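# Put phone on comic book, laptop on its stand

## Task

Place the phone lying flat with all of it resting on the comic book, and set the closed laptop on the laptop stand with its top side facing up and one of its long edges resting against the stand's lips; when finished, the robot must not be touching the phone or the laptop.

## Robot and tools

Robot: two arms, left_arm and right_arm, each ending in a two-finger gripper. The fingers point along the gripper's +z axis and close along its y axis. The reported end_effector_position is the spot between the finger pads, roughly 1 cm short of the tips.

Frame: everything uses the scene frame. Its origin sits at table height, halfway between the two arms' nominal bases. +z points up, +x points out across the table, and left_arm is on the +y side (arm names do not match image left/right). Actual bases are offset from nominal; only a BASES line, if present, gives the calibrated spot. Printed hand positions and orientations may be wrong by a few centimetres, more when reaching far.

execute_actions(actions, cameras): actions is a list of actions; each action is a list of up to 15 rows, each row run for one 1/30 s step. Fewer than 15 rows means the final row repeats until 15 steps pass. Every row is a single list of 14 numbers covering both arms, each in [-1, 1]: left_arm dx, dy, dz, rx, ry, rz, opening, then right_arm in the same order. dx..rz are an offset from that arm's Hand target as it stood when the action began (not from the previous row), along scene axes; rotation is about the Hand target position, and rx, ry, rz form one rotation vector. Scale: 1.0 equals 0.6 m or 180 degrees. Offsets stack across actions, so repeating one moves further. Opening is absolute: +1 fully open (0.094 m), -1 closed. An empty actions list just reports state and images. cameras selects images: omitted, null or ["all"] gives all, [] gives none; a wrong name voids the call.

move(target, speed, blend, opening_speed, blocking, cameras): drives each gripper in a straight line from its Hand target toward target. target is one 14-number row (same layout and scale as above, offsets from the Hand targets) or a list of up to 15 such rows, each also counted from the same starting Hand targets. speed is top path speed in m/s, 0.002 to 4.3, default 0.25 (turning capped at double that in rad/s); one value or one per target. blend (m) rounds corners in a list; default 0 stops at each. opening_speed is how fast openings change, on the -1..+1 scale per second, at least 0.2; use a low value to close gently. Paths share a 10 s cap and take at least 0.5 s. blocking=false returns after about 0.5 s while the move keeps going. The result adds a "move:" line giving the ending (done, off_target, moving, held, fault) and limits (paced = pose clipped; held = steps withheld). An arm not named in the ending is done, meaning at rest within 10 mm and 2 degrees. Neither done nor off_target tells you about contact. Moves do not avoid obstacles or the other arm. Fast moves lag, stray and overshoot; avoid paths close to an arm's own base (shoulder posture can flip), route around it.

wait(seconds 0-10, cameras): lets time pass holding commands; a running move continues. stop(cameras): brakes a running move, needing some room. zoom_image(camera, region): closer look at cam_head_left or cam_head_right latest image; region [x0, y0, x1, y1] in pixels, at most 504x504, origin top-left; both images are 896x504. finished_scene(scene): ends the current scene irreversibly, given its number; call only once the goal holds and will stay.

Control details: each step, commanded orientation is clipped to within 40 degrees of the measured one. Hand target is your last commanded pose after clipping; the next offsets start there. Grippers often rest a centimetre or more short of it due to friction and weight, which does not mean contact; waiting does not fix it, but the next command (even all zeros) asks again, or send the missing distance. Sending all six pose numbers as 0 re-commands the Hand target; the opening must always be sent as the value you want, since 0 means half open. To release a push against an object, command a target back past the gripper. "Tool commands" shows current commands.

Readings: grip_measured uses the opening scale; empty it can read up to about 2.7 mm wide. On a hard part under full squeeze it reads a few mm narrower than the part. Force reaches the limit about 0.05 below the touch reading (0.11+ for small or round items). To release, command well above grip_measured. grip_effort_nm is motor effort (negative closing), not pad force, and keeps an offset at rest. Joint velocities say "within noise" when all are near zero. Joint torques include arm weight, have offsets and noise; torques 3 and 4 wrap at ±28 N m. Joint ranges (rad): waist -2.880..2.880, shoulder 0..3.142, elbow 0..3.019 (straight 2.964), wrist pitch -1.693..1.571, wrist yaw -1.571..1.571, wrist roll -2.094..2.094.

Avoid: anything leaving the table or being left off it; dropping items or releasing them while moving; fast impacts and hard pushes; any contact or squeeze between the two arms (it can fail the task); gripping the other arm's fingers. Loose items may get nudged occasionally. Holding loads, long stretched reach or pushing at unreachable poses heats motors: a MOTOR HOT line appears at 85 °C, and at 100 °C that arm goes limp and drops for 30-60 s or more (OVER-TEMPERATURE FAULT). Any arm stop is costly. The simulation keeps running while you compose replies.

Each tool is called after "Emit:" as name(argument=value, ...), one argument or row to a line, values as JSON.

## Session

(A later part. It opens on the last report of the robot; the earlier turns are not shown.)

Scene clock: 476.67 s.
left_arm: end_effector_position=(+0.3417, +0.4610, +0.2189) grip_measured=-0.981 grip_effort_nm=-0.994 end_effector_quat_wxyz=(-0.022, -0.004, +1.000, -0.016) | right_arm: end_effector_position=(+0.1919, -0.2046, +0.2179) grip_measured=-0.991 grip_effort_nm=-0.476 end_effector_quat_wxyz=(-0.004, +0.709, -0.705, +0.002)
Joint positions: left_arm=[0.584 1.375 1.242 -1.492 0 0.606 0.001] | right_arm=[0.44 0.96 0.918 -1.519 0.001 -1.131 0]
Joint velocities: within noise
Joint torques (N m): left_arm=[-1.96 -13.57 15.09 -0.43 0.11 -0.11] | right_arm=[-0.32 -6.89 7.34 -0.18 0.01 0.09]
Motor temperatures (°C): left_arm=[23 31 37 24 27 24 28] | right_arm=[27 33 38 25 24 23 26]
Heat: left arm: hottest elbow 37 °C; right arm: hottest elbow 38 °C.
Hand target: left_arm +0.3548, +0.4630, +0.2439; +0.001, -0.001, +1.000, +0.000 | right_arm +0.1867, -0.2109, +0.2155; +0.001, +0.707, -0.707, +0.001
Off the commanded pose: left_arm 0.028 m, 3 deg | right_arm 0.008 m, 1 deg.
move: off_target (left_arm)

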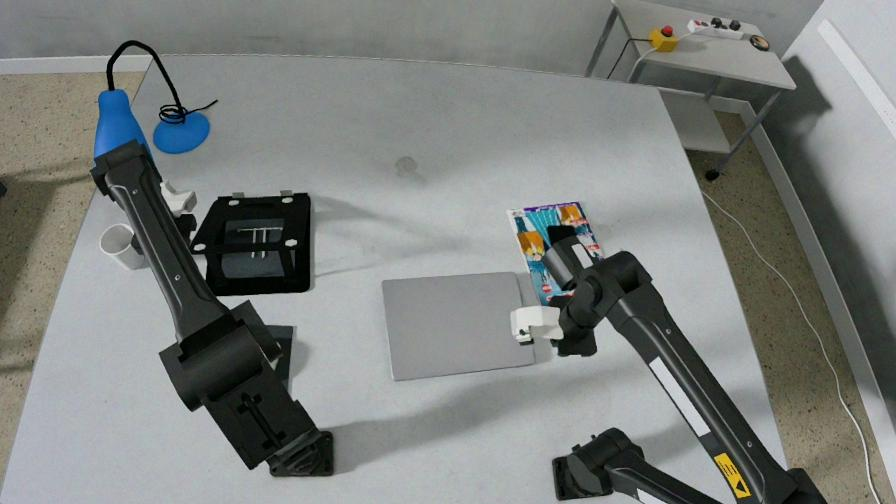

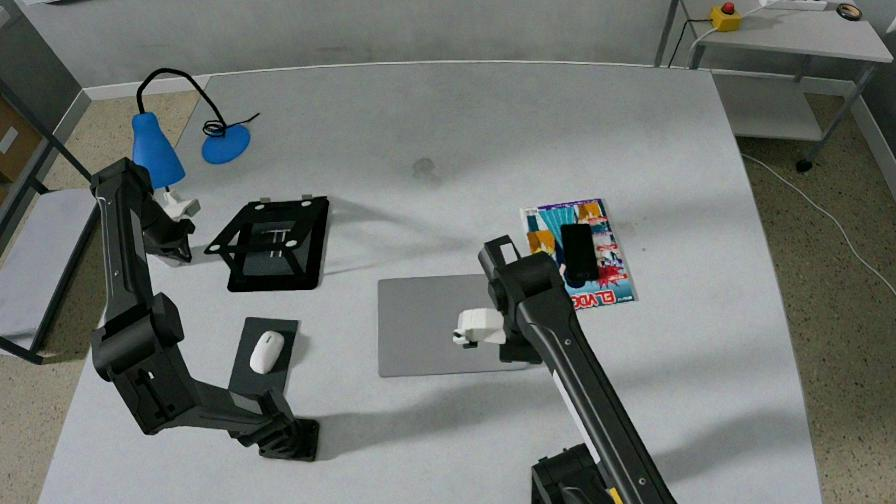

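Emit:
move(
  target=[
    [0.125,0.05,-0.03,0,0,-0.472,1,0,0,0,0,0,0,-1],
    [0.125,0.112,-0.073,0,0,-0.472,1,0,0,0,0,0,0,-1],
  ],
  speed=0.2,
)

Emit:
zoom_image(
  camera="cam_head_right",
  region=[80, 80, 360, 360],
)

Emit:
zoom_image(
  camera="cam_head_left",
  region=[60, 80, 340, 360],
)

Scene clock: 498.13 s.
left_arm: end_effector_position=(+0.4113, +0.5117, +0.1768) grip_measured=+0.998 grip_effort_nm=0.125 end_effector_quat_wxyz=(-0.012, +0.666, +0.745, -0.036) | right_arm: end_effector_position=(+0.1919, -0.2046, +0.2179) grip_measured=-0.991 grip_effort_nm=-0.471 end_effector_quat_wxyz=(-0.004, +0.709, -0.705, +0.002)
Joint positions: left_arm=[0.585 1.629 1.411 -1.428 -0.006 2.073 0.094] | right_arm=[0.44 0.96 0.918 -1.519 0.001 -1.131 0]
Joint velocities: within noise
Joint torques (N m): left_arm=[-0.15 -16.38 16.29 0.57 -0.04 0.11] | right_arm=[-0.38 -6.83 7.28 -0.23 0.01 0.08]
Motor temperatures (°C): left_arm=[23 30 38 24 27 24 28] | right_arm=[27 32 37 25 24 23 26]
Heat: left arm: hottest elbow 38 °C; right arm: hottest elbow 37 °C.
Hand target: left_arm +0.4298, +0.5303, +0.2002; +0.001, +0.674, +0.738, +0.000 | right_arm +0.1867, -0.2109, +0.2155; +0.001, +0.707, -0.707, +0.001
Off the commanded pose: left_arm 0.035 m, 4 deg | right_arm 0.008 m, 1 deg.
joint sent to its limit (left arm) — joint 6 (wrist roll), upper limit. The joint targets still meet the commanded pose.
move: off_target (left_arm)

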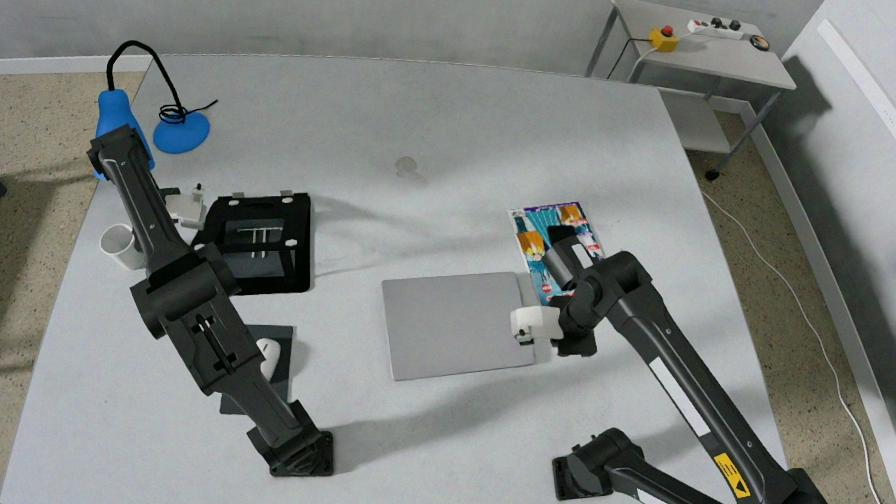

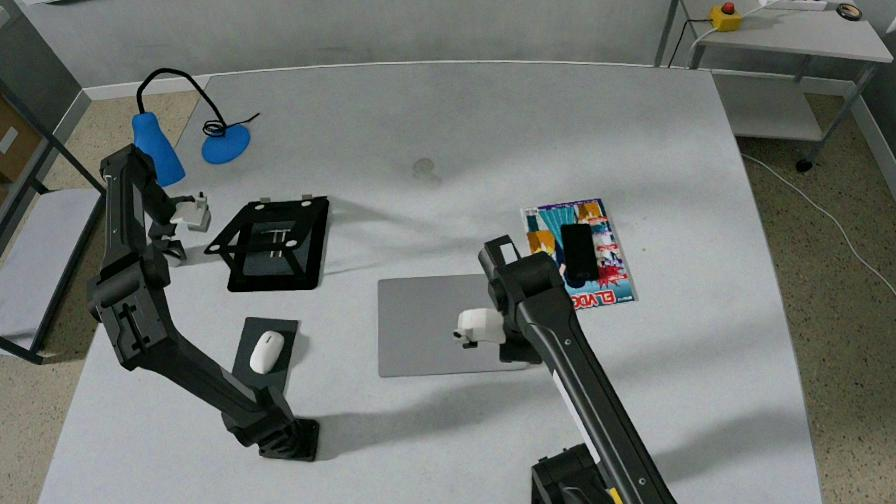

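Scaled by 1.800.

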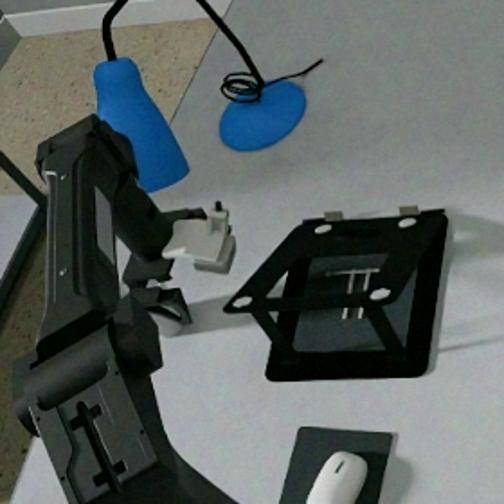

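Scaled by 1.800.

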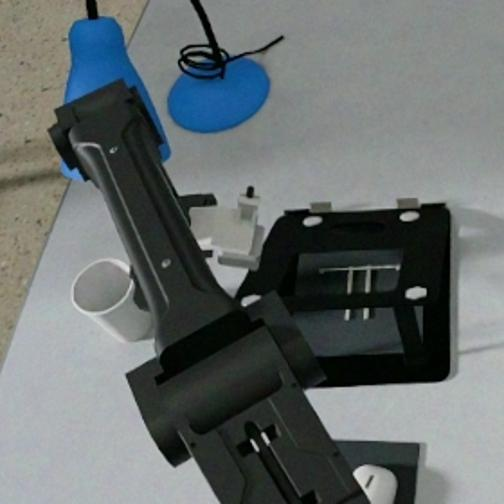

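Emit:
move(
  target=[
    [0.02,0.05,-0.05,0,0,0,1,0,0,0,0,0,0,-1],
    [0.02,0.05,-0.2,0,0,0,1,0,0,0,0,0,0,-1],
  ],
  speed=0.12,
)

Emit:
zoom_image(
  camera="cam_head_right",
  region=[100, 130, 300, 330],
)

Emit:
zoom_image(
  camera="cam_head_left",
  region=[60, 130, 280, 330],
)

Scene clock: 505.77 s.
left_arm: end_effector_position=(+0.4452, +0.5547, +0.0834) grip_measured=+0.998 grip_effort_nm=0.134 end_effector_quat_wxyz=(-0.008, +0.657, +0.754, -0.001) | right_arm: end_effector_position=(+0.1919, -0.2046, +0.2179) grip_measured=-0.991 grip_effort_nm=-0.471 end_effector_quat_wxyz=(-0.004, +0.709, -0.705, +0.002)
Joint positions: left_arm=[0.612 1.792 1.372 -1.156 -0.016 2.073 0.094] | right_arm=[0.44 0.96 0.918 -1.519 0.001 -1.131 0]
Joint velocities: within noise
Joint torques (N m): left_arm=[-0.67 -17.79 8.7 0.66 0.07 0.11] | right_arm=[-0.5 -6.83 7.3 -0.18 0.01 0.09]
Motor temperatures (°C): left_arm=[23 30 38 24 27 24 28] | right_arm=[27 32 37 25 24 23 26]
Heat: left arm: hottest elbow 38 °C; right arm: hottest elbow 37 °C.
Hand target: left_arm +0.4417, +0.5602, +0.0801; +0.001, +0.674, +0.738, -0.001 | right_arm +0.1867, -0.2109, +0.2155; +0.001, +0.707, -0.707, +0.001
Off the commanded pose: left_arm 0.007 m, 3 deg | right_arm 0.008 m, 1 deg.
joint sent to its limit (left arm) — joint 6 (wrist roll), upper limit. The joint targets are off in orientation, not in position.
move: off_target (left_arm)

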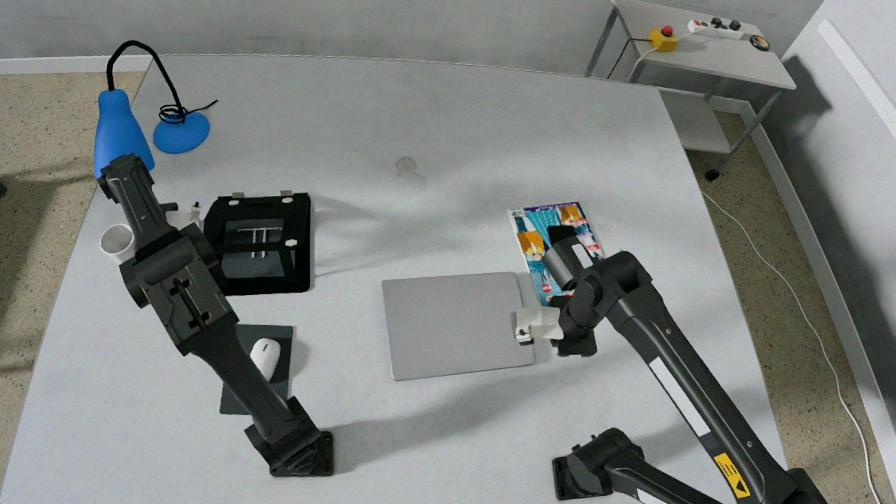

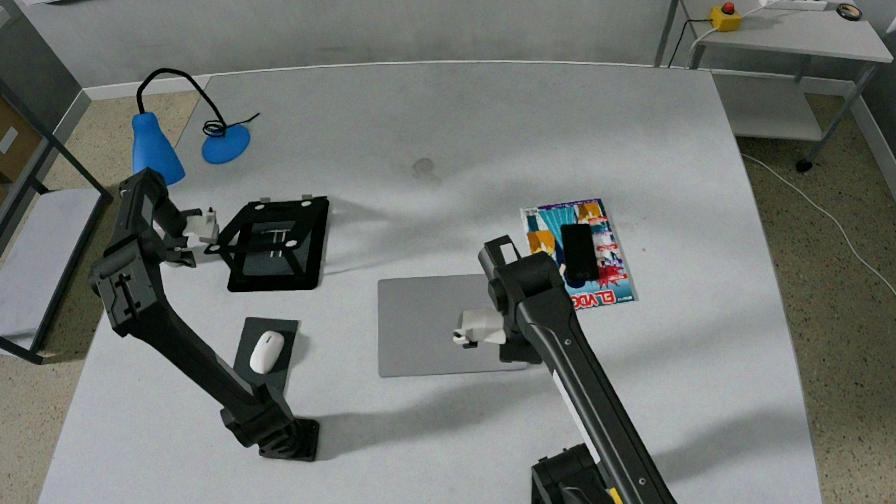

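Scaled by 2.520.

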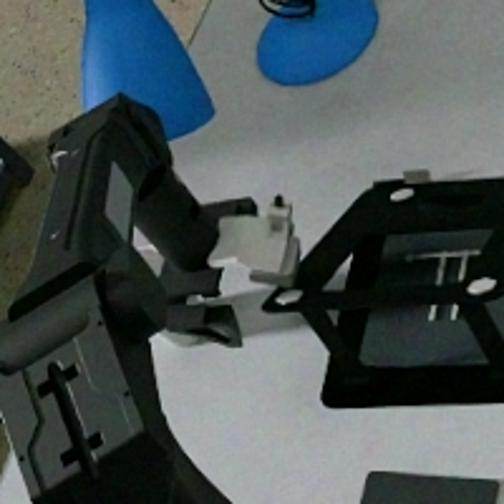

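Scaled by 2.291.

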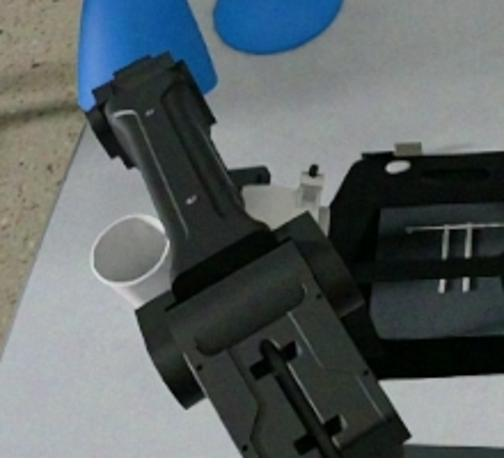

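Emit:
move(
  target=[
    [0,0,-0.078,0,0,0,1,0,0,0,0,0,0,-1],
    [0.095,0.0,-0.078,0,0,0,1,0,0,0,0,0,0,-1],
  ],
  speed=0.12,
)

Emit:
zoom_image(
  camera="cam_head_right",
  region=[100, 130, 340, 330],
)

Emit:
zoom_image(
  camera="cam_head_left",
  region=[60, 130, 320, 330],
)

Scene clock: 512.87 s.
left_arm: end_effector_position=(+0.4603, +0.5584, +0.0697) grip_measured=+0.998 grip_effort_nm=0.125 end_effector_quat_wxyz=(+0.005, +0.656, +0.754, +0.014) | right_arm: end_effector_position=(+0.1919, -0.2046, +0.2179) grip_measured=-0.991 grip_effort_nm=-0.471 end_effector_quat_wxyz=(-0.004, +0.709, -0.705, +0.002)
Joint positions: left_arm=[0.607 1.821 1.374 -1.094 0.004 2.068 0.094] | right_arm=[0.44 0.96 0.918 -1.519 0.001 -1.131 0]
Joint velocities: within noise
Joint torques (N m): left_arm=[-4.48 -8.41 16.44 0.66 -0.05 0.07] | right_arm=[-0.38 -6.89 7.31 -0.23 0.01 0.09]
Motor temperatures (°C): left_arm=[23 30 37 24 27 24 28] | right_arm=[27 32 37 25 24 23 26]
Heat: left arm: hottest elbow 37 °C; right arm: hottest elbow 37 °C.
Hand target: left_arm +0.4987, +0.5602, +0.0334; +0.001, +0.674, +0.738, +0.000 | right_arm +0.1867, -0.2109, +0.2155; +0.001, +0.707, -0.707, +0.001
Off the commanded pose: left_arm 0.053 m, 3 deg | right_arm 0.008 m, 1 deg.
move: off_target (left_arm)

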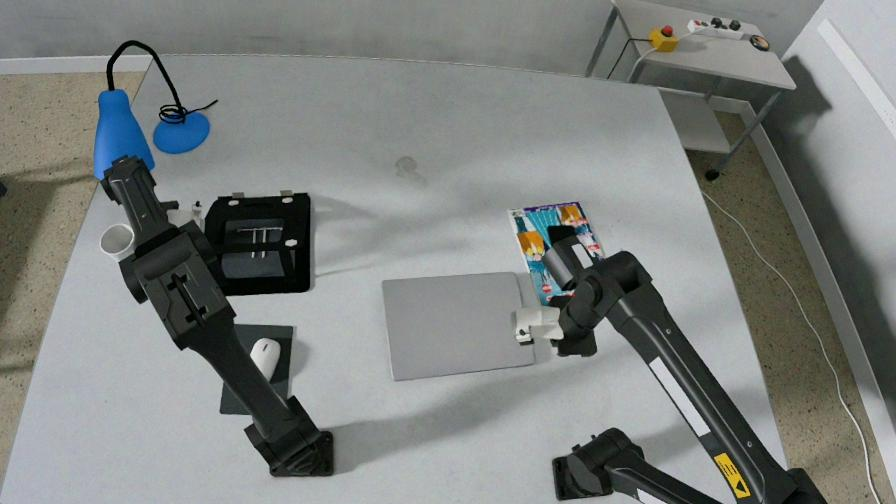

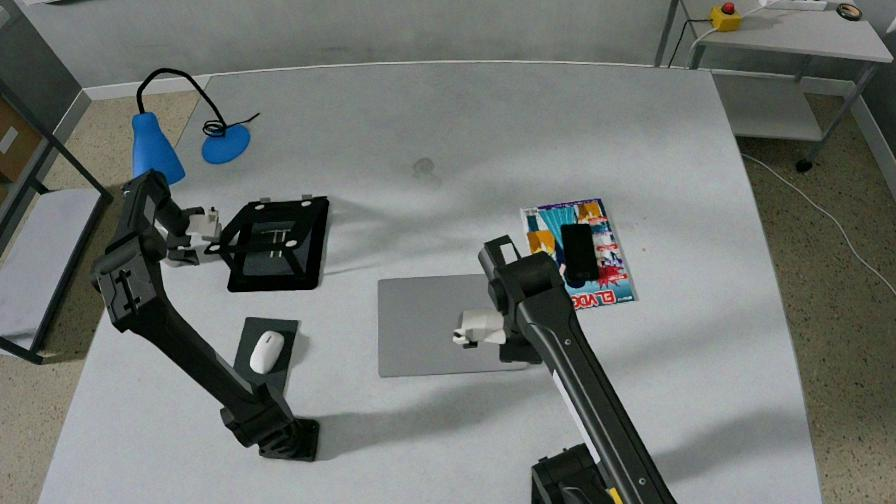

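Scaled by 2.100.

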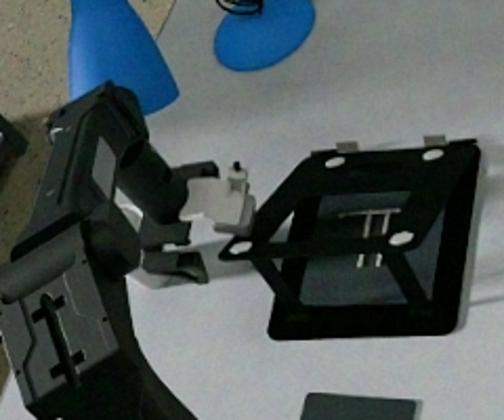

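Scaled by 1.938.

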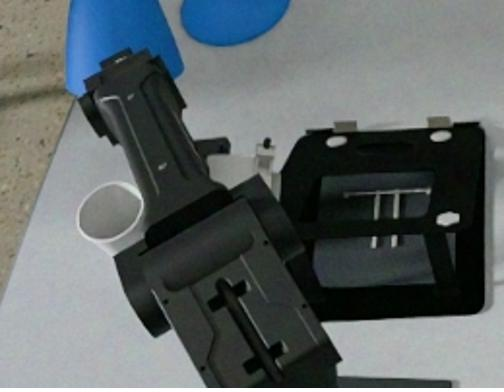

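Emit:
move(
  target=[
    [-0.098,0,0.161,0,0,0,1,0,0,0,0,0,0,-1],
    [-0.198,-0.1,0.311,0,0,0,1,0,0,0,0,0,0,-1],
    [-0.098,-0.2,0.345,0,0,0.472,1,0,0,0,0,0,0,-1],
  ],
  speed=0.15,
)

Emit:
zoom_image(
  camera="cam_head_right",
  region=[100, 130, 340, 330],
)

Emit:
zoom_image(
  camera="cam_head_left",
  region=[60, 130, 320, 330],
)

Scene clock: 549.03 s.
left_arm: end_effector_position=(+0.4192, +0.4371, +0.2189) grip_measured=+0.998 grip_effort_nm=0.125 end_effector_quat_wxyz=(-0.020, -0.004, +1.000, -0.011) | right_arm: end_effector_position=(+0.1919, -0.2046, +0.2179) grip_measured=-0.991 grip_effort_nm=-0.466 end_effector_quat_wxyz=(-0.004, +0.709, -0.705, +0.002)
Joint positions: left_arm=[0.437 1.51 1.384 -1.49 0.002 0.458 0.094] | right_arm=[0.44 0.96 0.918 -1.519 0.001 -1.131 0]
Joint velocities: within noise
Joint torques (N m): left_arm=[-2.96 -13.92 16.87 -0.21 -0.01 -0.06] | right_arm=[-0.32 -6.77 7.3 -0.18 0.01 0.09]
Motor temperatures (°C): left_arm=[23 29 41 24 27 24 27] | right_arm=[27 32 37 25 24 23 26]
Heat: left arm: hottest elbow 41 °C; right arm: hottest elbow 37 °C.
Hand target: left_arm +0.4400, +0.4402, +0.2402; +0.001, -0.001, +1.000, +0.000 | right_arm +0.1867, -0.2109, +0.2155; +0.001, +0.707, -0.707, +0.001
Off the commanded pose: left_arm 0.030 m, 3 deg | right_arm 0.008 m, 1 deg.
move: off_target (left_arm)

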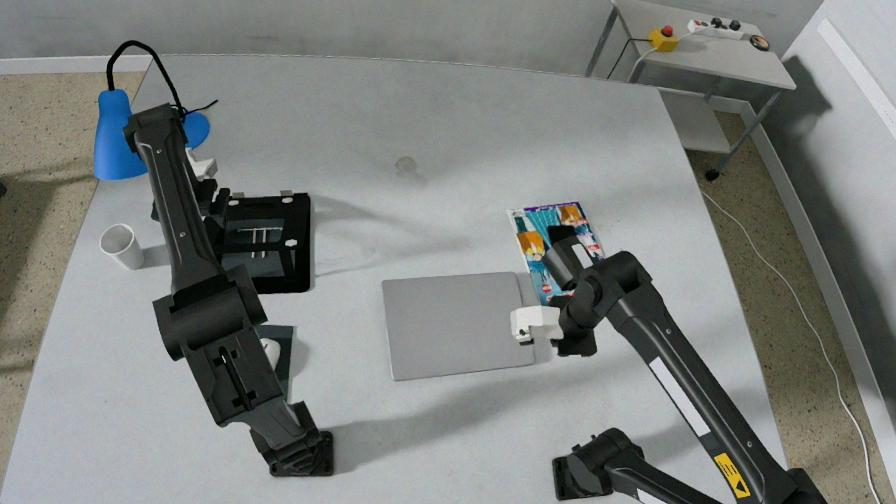

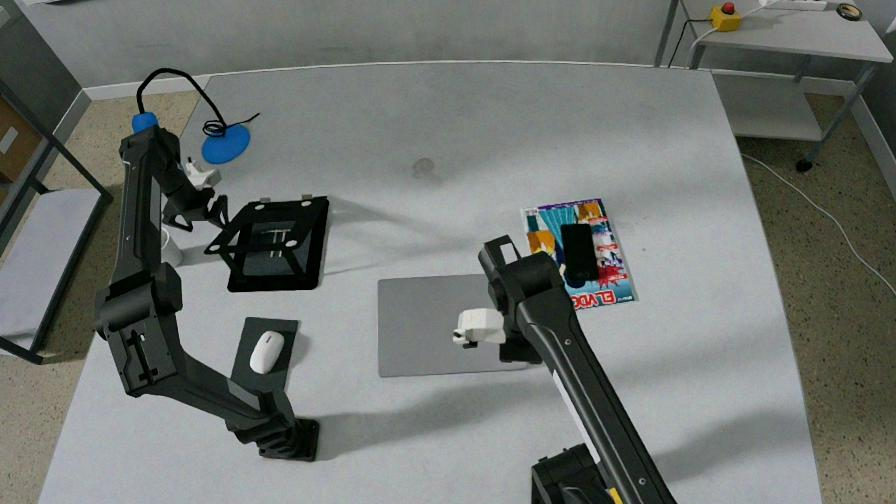

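Scaled by 2.100.

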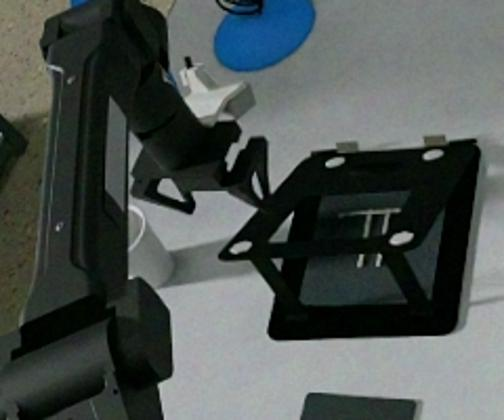

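Scaled by 1.938.

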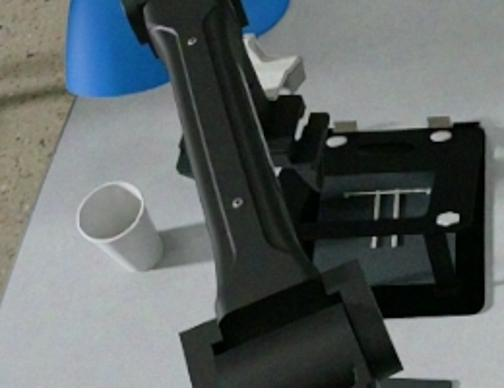

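Emit:
move(
  target=[0.075,0.0,-0.13,0,0,0,1,0,0,0,0,0,0,-1],
  speed=0.12,
)

Emit:
zoom_image(
  camera="cam_head_right",
  region=[140, 150, 340, 310],
)

Emit:
zoom_image(
  camera="cam_head_left",
  region=[120, 130, 320, 310],
)

Scene clock: 557.13 s.
left_arm: end_effector_position=(+0.4690, +0.4402, +0.1534) grip_measured=+0.998 grip_effort_nm=0.125 end_effector_quat_wxyz=(-0.016, -0.004, +1.000, -0.008) | right_arm: end_effector_position=(+0.1919, -0.2046, +0.2179) grip_measured=-0.991 grip_effort_nm=-0.466 end_effector_quat_wxyz=(-0.004, +0.709, -0.705, +0.002)
Joint positions: left_arm=[0.396 1.657 1.384 -1.335 0.002 0.418 0.094] | right_arm=[0.44 0.96 0.918 -1.519 0.001 -1.131 0]
Joint velocities: within noise
Joint torques (N m): left_arm=[-2.32 -16.09 13.03 0.8 -0.06 -0.11] | right_arm=[-0.38 -6.83 7.3 -0.2 0.01 0.09]
Motor temperatures (°C): left_arm=[23 29 41 24 27 23 27] | right_arm=[27 32 37 25 24 23 26]
Heat: left arm: hottest elbow 41 °C; right arm: hottest elbow 37 °C.
Hand target: left_arm +0.4849, +0.4403, +0.1623; +0.001, -0.001, +1.000, +0.000 | right_arm +0.1867, -0.2109, +0.2155; +0.001, +0.707, -0.707, +0.001
Off the commanded pose: left_arm 0.018 m, 2 deg | right_arm 0.008 m, 1 deg.
move: off_target (left_arm)

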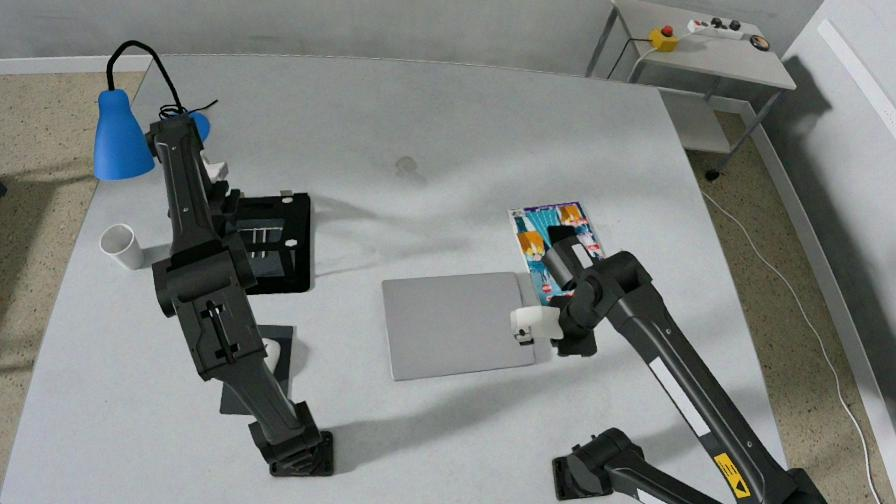

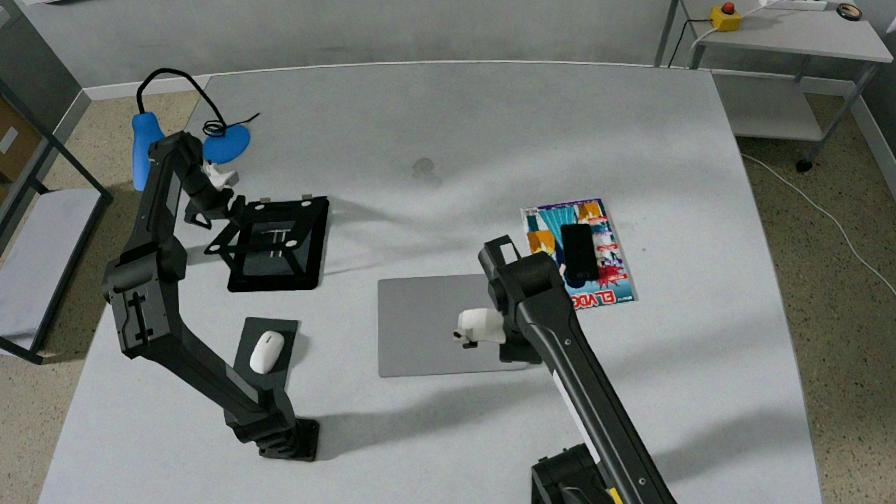

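Scaled by 2.520.

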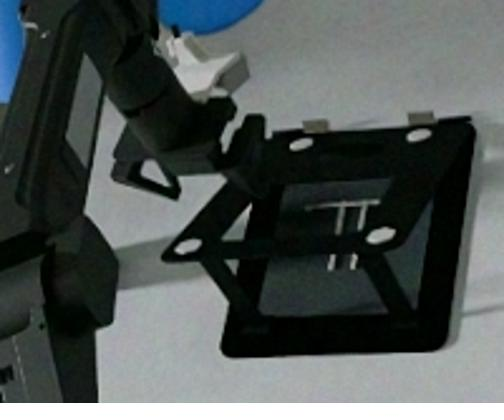

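Scaled by 2.520.

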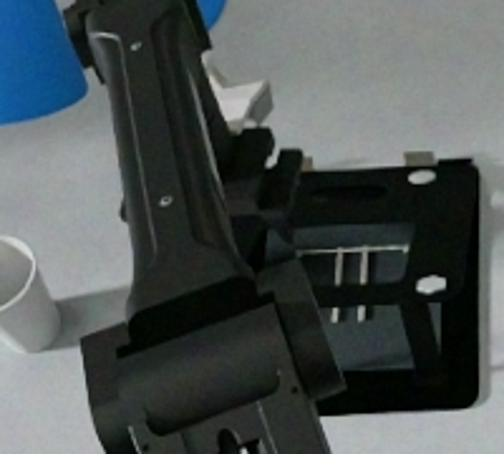

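Emit:
move(
  target=[0.055,0.045,-0.04,0,0,0,1,0,0,0,0,0,0,-1],
  speed=0.12,
)

Emit:
zoom_image(
  camera="cam_head_right",
  region=[150, 160, 310, 300],
)

Emit:
zoom_image(
  camera="cam_head_left",
  region=[80, 80, 320, 310],
)

Scene clock: 562.13 s.
left_arm: end_effector_position=(+0.4948, +0.4519, +0.1184) grip_measured=+0.998 grip_effort_nm=0.115 end_effector_quat_wxyz=(-0.030, -0.002, +0.999, -0.015) | right_arm: end_effector_position=(+0.1919, -0.2046, +0.2179) grip_measured=-0.991 grip_effort_nm=-0.471 end_effector_quat_wxyz=(-0.004, +0.709, -0.705, +0.002)
Joint positions: left_arm=[0.396 1.773 1.442 -1.306 0.002 0.422 0.094] | right_arm=[0.44 0.96 0.918 -1.519 0.001 -1.131 0]
Joint velocities: within noise
Joint torques (N m): left_arm=[-1.96 -17.44 15.88 0.54 -0.07 0.09] | right_arm=[-0.44 -6.83 7.31 -0.21 0.01 0.09]
Motor temperatures (°C): left_arm=[23 29 41 24 27 23 27] | right_arm=[27 32 37 25 24 23 26]
Heat: left arm: hottest elbow 41 °C; right arm: hottest elbow 37 °C.
Hand target: left_arm +0.5180, +0.4674, +0.1385; +0.001, -0.001, +1.000, +0.000 | right_arm +0.1867, -0.2109, +0.2155; +0.001, +0.707, -0.707, +0.001
Off the commanded pose: left_arm 0.034 m, 4 deg | right_arm 0.008 m, 1 deg.
move: off_target (left_arm)

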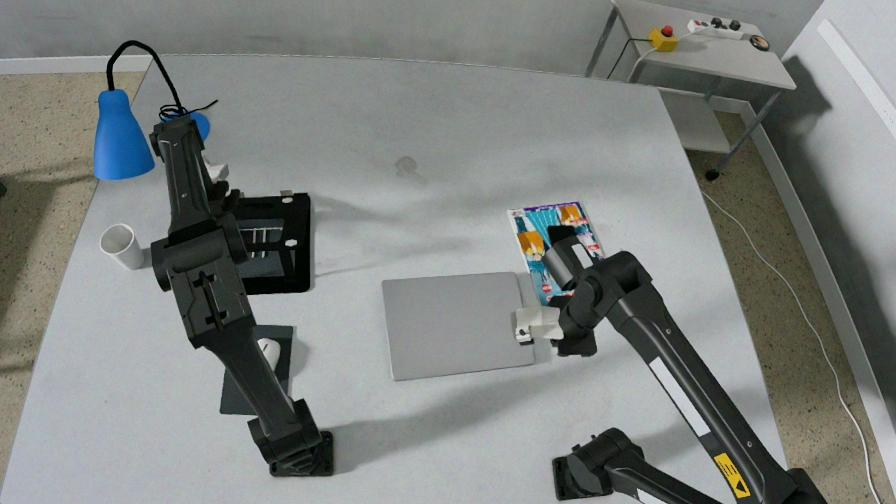

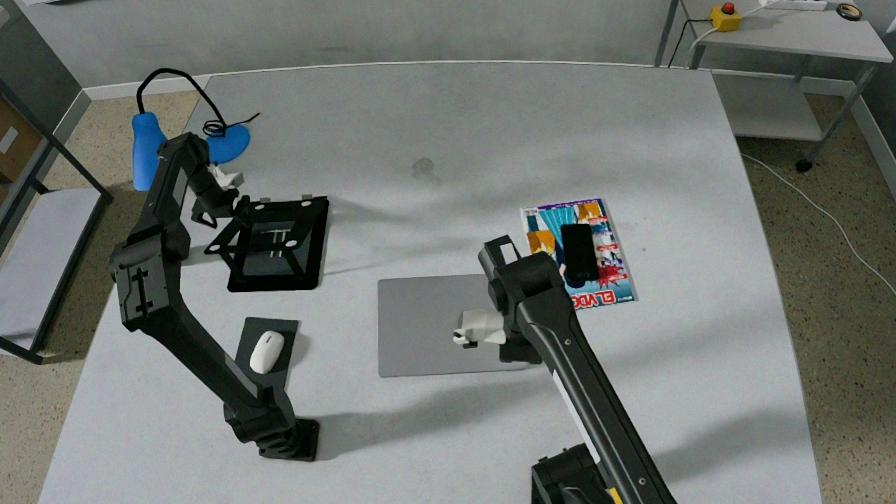

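Scaled by 3.150.

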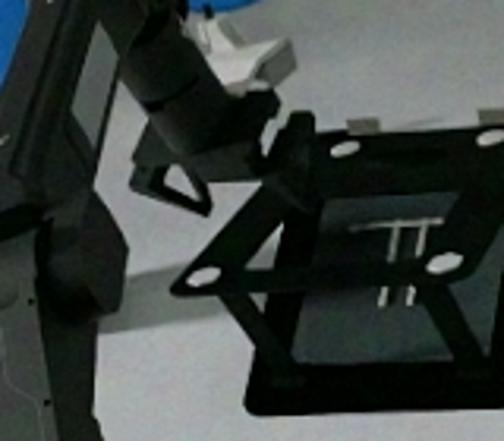

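Scaled by 2.100.

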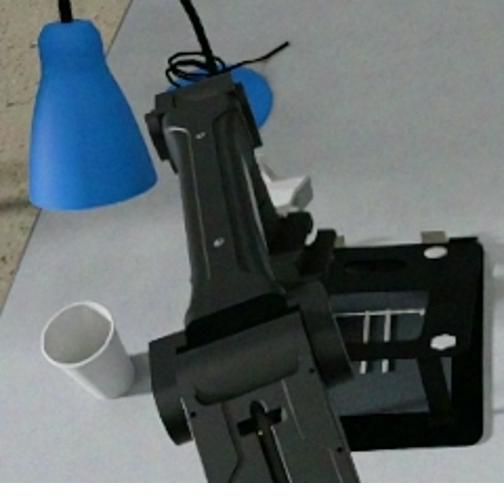

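Emit:
move(
  target=[0.0,0.045,0.0,0,0,0,1,0,0,0,0,0,0,-1],
  speed=0.12,
)

Emit:
zoom_image(
  camera="cam_head_right",
  region=[150, 160, 310, 300],
)

Scene clock: 567.57 s.
left_arm: end_effector_position=(+0.4979, +0.4786, +0.1201) grip_measured=+0.998 grip_effort_nm=0.125 end_effector_quat_wxyz=(-0.023, -0.002, +1.000, -0.012) | right_arm: end_effector_position=(+0.1919, -0.2046, +0.2179) grip_measured=-0.991 grip_effort_nm=-0.471 end_effector_quat_wxyz=(-0.004, +0.709, -0.705, +0.002)
Joint positions: left_arm=[0.44 1.797 1.481 -1.306 0.001 0.466 0.094] | right_arm=[0.44 0.96 0.918 -1.519 0.001 -1.131 0]
Joint velocities: within noise
Joint torques (N m): left_arm=[-0.5 -17.85 15.88 -0.05 -0.04 0.04] | right_arm=[-0.38 -6.83 7.28 -0.21 0.01 0.09]
Motor temperatures (°C): left_arm=[23 29 41 24 27 23 27] | right_arm=[27 32 37 25 24 23 26]
Heat: left arm: hottest elbow 41 °C; right arm: hottest elbow 37 °C.
Hand target: left_arm +0.5180, +0.4942, +0.1384; +0.001, -0.001, +1.000, +0.000 | right_arm +0.1867, -0.2109, +0.2155; +0.001, +0.707, -0.707, +0.001
Off the commanded pose: left_arm 0.031 m, 3 deg | right_arm 0.008 m, 1 deg.
move: off_target (left_arm)

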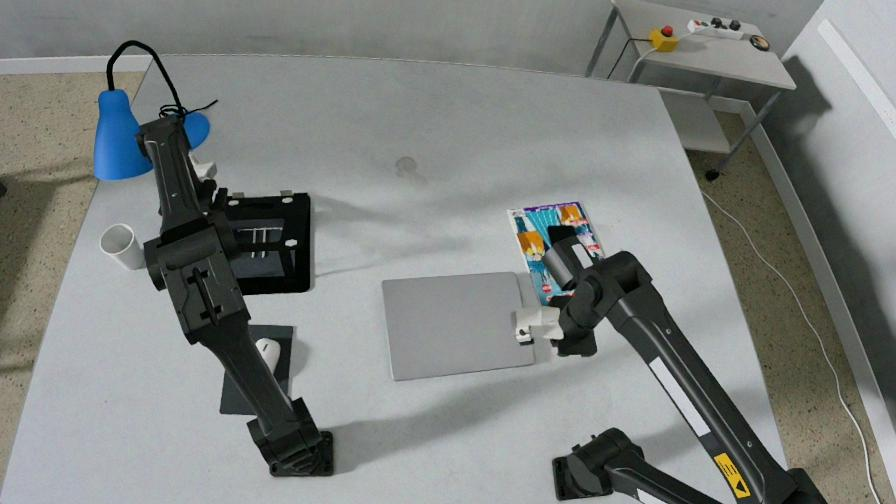

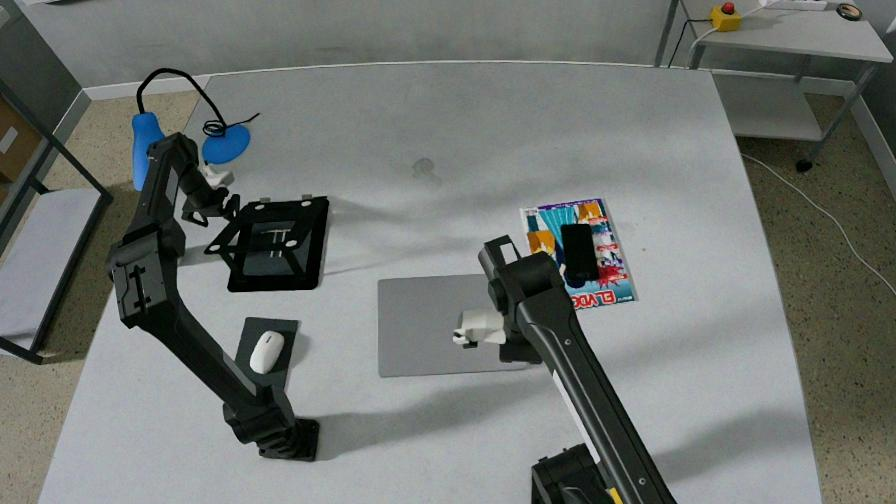

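Scaled by 3.150.

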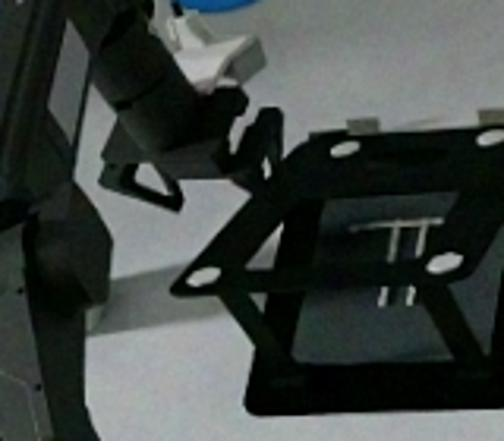

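Emit:
move(
  target=[0.0,-0.012,-0.085,0,0,0,1,0,0,0,0,0,0,-1],
  speed=0.08,
)

Emit:
zoom_image(
  camera="cam_head_right",
  region=[150, 160, 310, 300],
)

Scene clock: 572.23 s.
left_arm: end_effector_position=(+0.5178, +0.4887, +0.0960) grip_measured=+0.998 grip_effort_nm=0.120 end_effector_quat_wxyz=(+0.004, -0.001, +1.000, +0.001) | right_arm: end_effector_position=(+0.1919, -0.2046, +0.2179) grip_measured=-0.991 grip_effort_nm=-0.471 end_effector_quat_wxyz=(-0.004, +0.709, -0.705, +0.002)
Joint positions: left_arm=[0.44 1.837 1.472 -1.198 0.001 0.467 0.094] | right_arm=[0.44 0.96 0.918 -1.519 0.001 -1.131 0]
Joint velocities: within noise
Joint torques (N m): left_arm=[-1.26 -18.43 8.9 0.87 0.01 -0.01] | right_arm=[-0.44 -6.77 7.31 -0.17 0.01 0.09]
Motor temperatures (°C): left_arm=[23 29 42 24 27 23 27] | right_arm=[27 32 37 25 24 23 26]
Heat: left arm: hottest elbow 42 °C; right arm: hottest elbow 37 °C.
Hand target: left_arm +0.5180, +0.4870, +0.0874; +0.001, -0.001, +1.000, +0.000 | right_arm +0.1867, -0.2109, +0.2155; +0.001, +0.707, -0.707, +0.001
Off the commanded pose: left_arm 0.009 m, 0 deg | right_arm 0.008 m, 1 deg.
move: done

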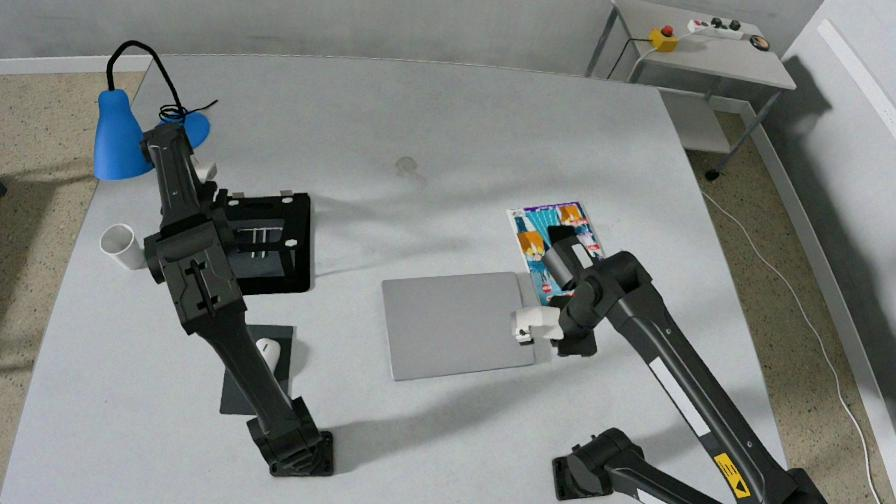

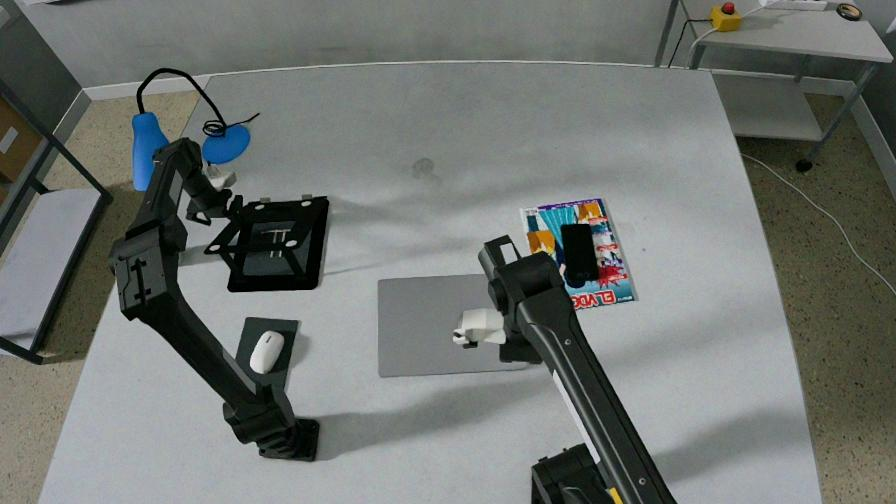

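Scaled by 3.150.

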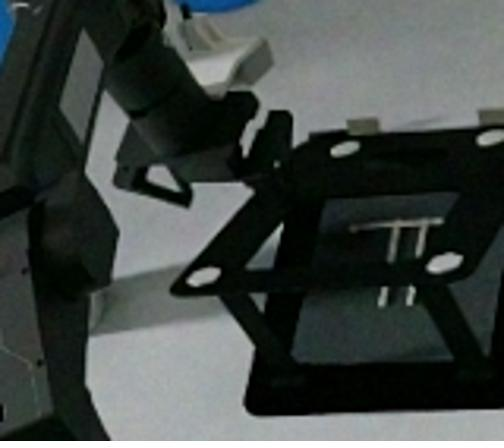

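Emit:
move(
  target=[
    [-0.03,0.015,0.01,0,0,0,1,0,0,0,0,0,0,-1],
    [-0.03,0.015,-0.05,0,0,0,1,0,0,0,0,0,0,-1],
  ],
  speed=0.08,
)

Emit:
zoom_image(
  camera="cam_head_right",
  region=[150, 160, 310, 300],
)

Emit:
zoom_image(
  camera="cam_head_left",
  region=[180, 170, 330, 310],
)

Scene clock: 577.63 s.
left_arm: end_effector_position=(+0.5041, +0.4902, +0.0677) grip_measured=+0.998 grip_effort_nm=0.125 end_effector_quat_wxyz=(+0.004, +0.001, +1.000, +0.002) | right_arm: end_effector_position=(+0.1919, -0.2046, +0.2179) grip_measured=-0.991 grip_effort_nm=-0.466 end_effector_quat_wxyz=(-0.004, +0.709, -0.705, +0.002)
Joint positions: left_arm=[0.454 1.837 1.393 -1.117 0.001 0.484 0.094] | right_arm=[0.44 0.96 0.918 -1.519 0.001 -1.131 0]
Joint velocities: within noise
Joint torques (N m): left_arm=[-0.62 -17.79 8.36 0.94 0.01 0.1] | right_arm=[-0.44 -6.83 7.28 -0.2 0.01 0.09]
Motor temperatures (°C): left_arm=[23 30 41 24 27 23 27] | right_arm=[27 32 37 25 24 23 26]
Heat: left arm: hottest elbow 41 °C; right arm: hottest elbow 37 °C.
Hand target: left_arm +0.5001, +0.4960, +0.0574; +0.001, -0.001, +1.000, +0.000 | right_arm +0.1867, -0.2109, +0.2155; +0.001, +0.707, -0.707, +0.001
Off the commanded pose: left_arm 0.013 m, 0 deg | right_arm 0.008 m, 1 deg.
move: off_target (left_arm)

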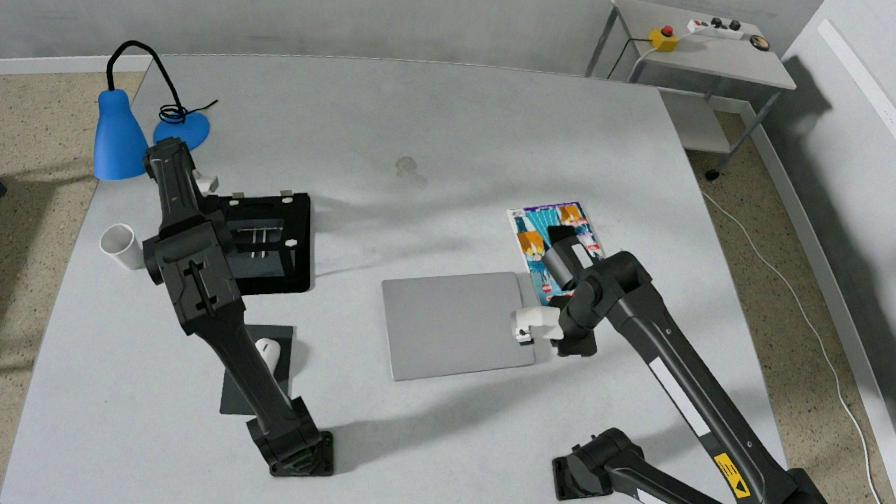

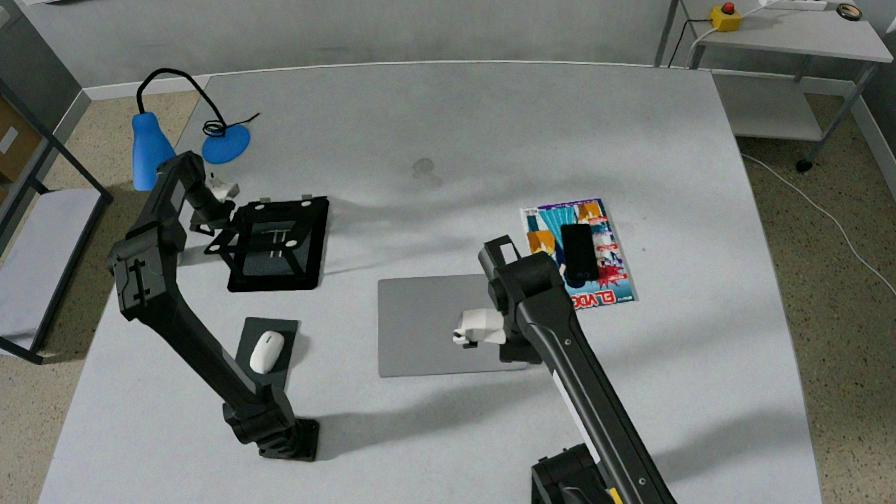

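Scaled by 3.150.

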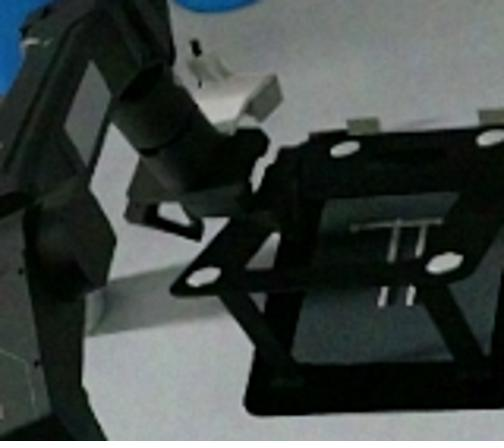

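Scaled by 3.360.

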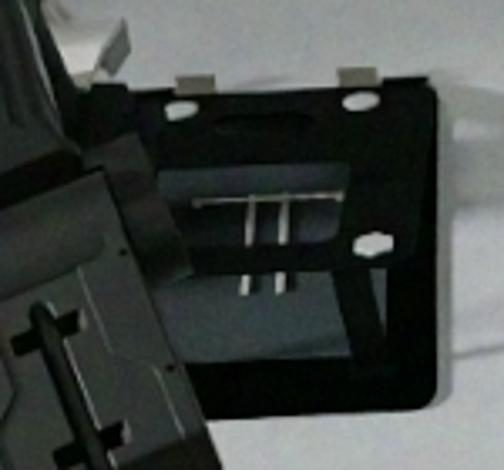

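Emit:
move(
  target=[0.0,0.0,-0.02,0,0,0,-0.75,0,0,0,0,0,0,-1],
  speed=0.08,
  opening_speed=0.5,
)

Emit:
zoom_image(
  camera="cam_head_right",
  region=[150, 160, 310, 300],
)

Scene clock: 585.17 s.
left_arm: end_effector_position=(+0.5049, +0.4896, +0.0612) grip_measured=+0.049 grip_effort_nm=-1.009 end_effector_quat_wxyz=(+0.009, -0.007, +1.000, +0.001) | right_arm: end_effector_position=(+0.1919, -0.2046, +0.2179) grip_measured=-0.991 grip_effort_nm=-0.471 end_effector_quat_wxyz=(-0.004, +0.709, -0.705, +0.002)
Joint positions: left_arm=[0.454 1.841 1.379 -1.092 0.007 0.469 0.049] | right_arm=[0.44 0.96 0.918 -1.519 0.001 -1.131 0]
Joint velocities: within noise
Joint torques (N m): left_arm=[-0.67 -16.44 8.35 1.13 -0.25 0.25] | right_arm=[-0.32 -6.77 7.31 -0.18 0 0.1]
Motor temperatures (°C): left_arm=[23 30 40 24 27 23 27] | right_arm=[27 32 37 25 24 23 26]
Heat: left arm: hottest elbow 40 °C; right arm: hottest elbow 37 °C.
Hand target: left_arm +0.5001, +0.4960, +0.0454; +0.001, -0.001, +1.000, +0.000 | right_arm +0.1867, -0.2109, +0.2155; +0.001, +0.707, -0.707, +0.001
Off the commanded pose: left_arm 0.018 m, 1 deg | right_arm 0.008 m, 1 deg.
move: off_target (left_arm)

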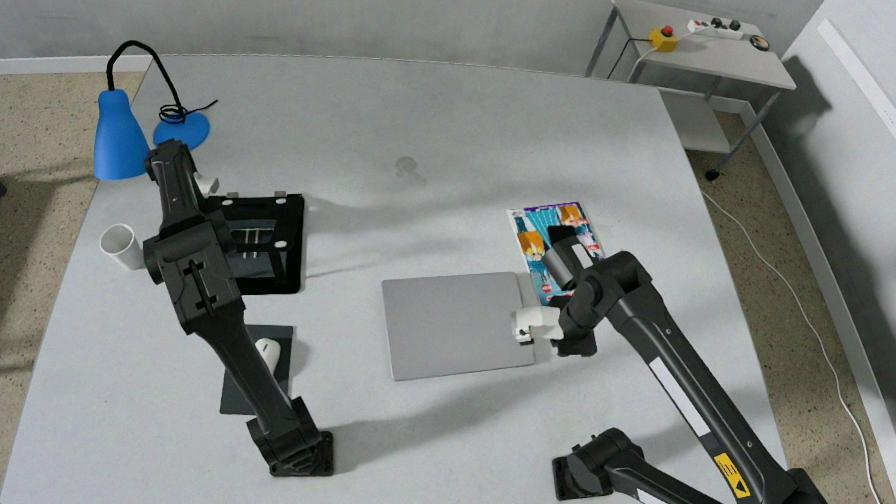

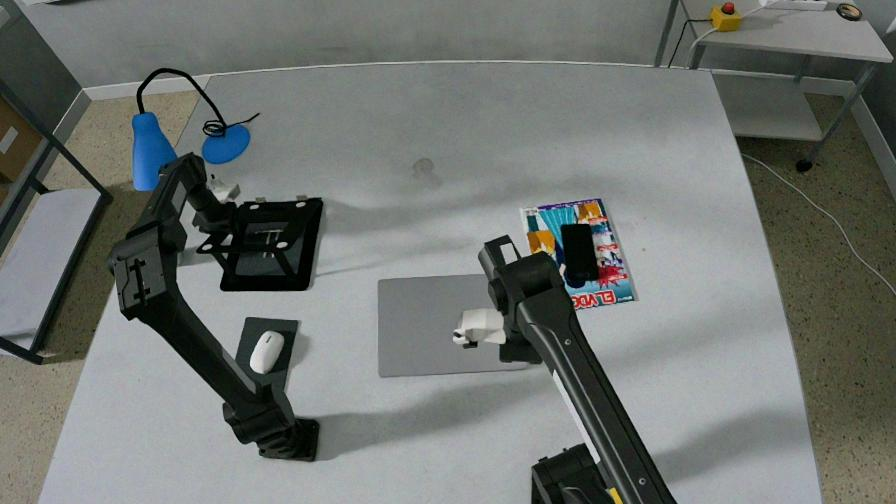

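Scaled by 3.150.

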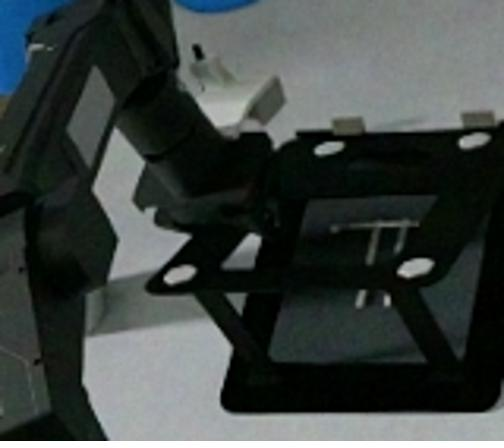

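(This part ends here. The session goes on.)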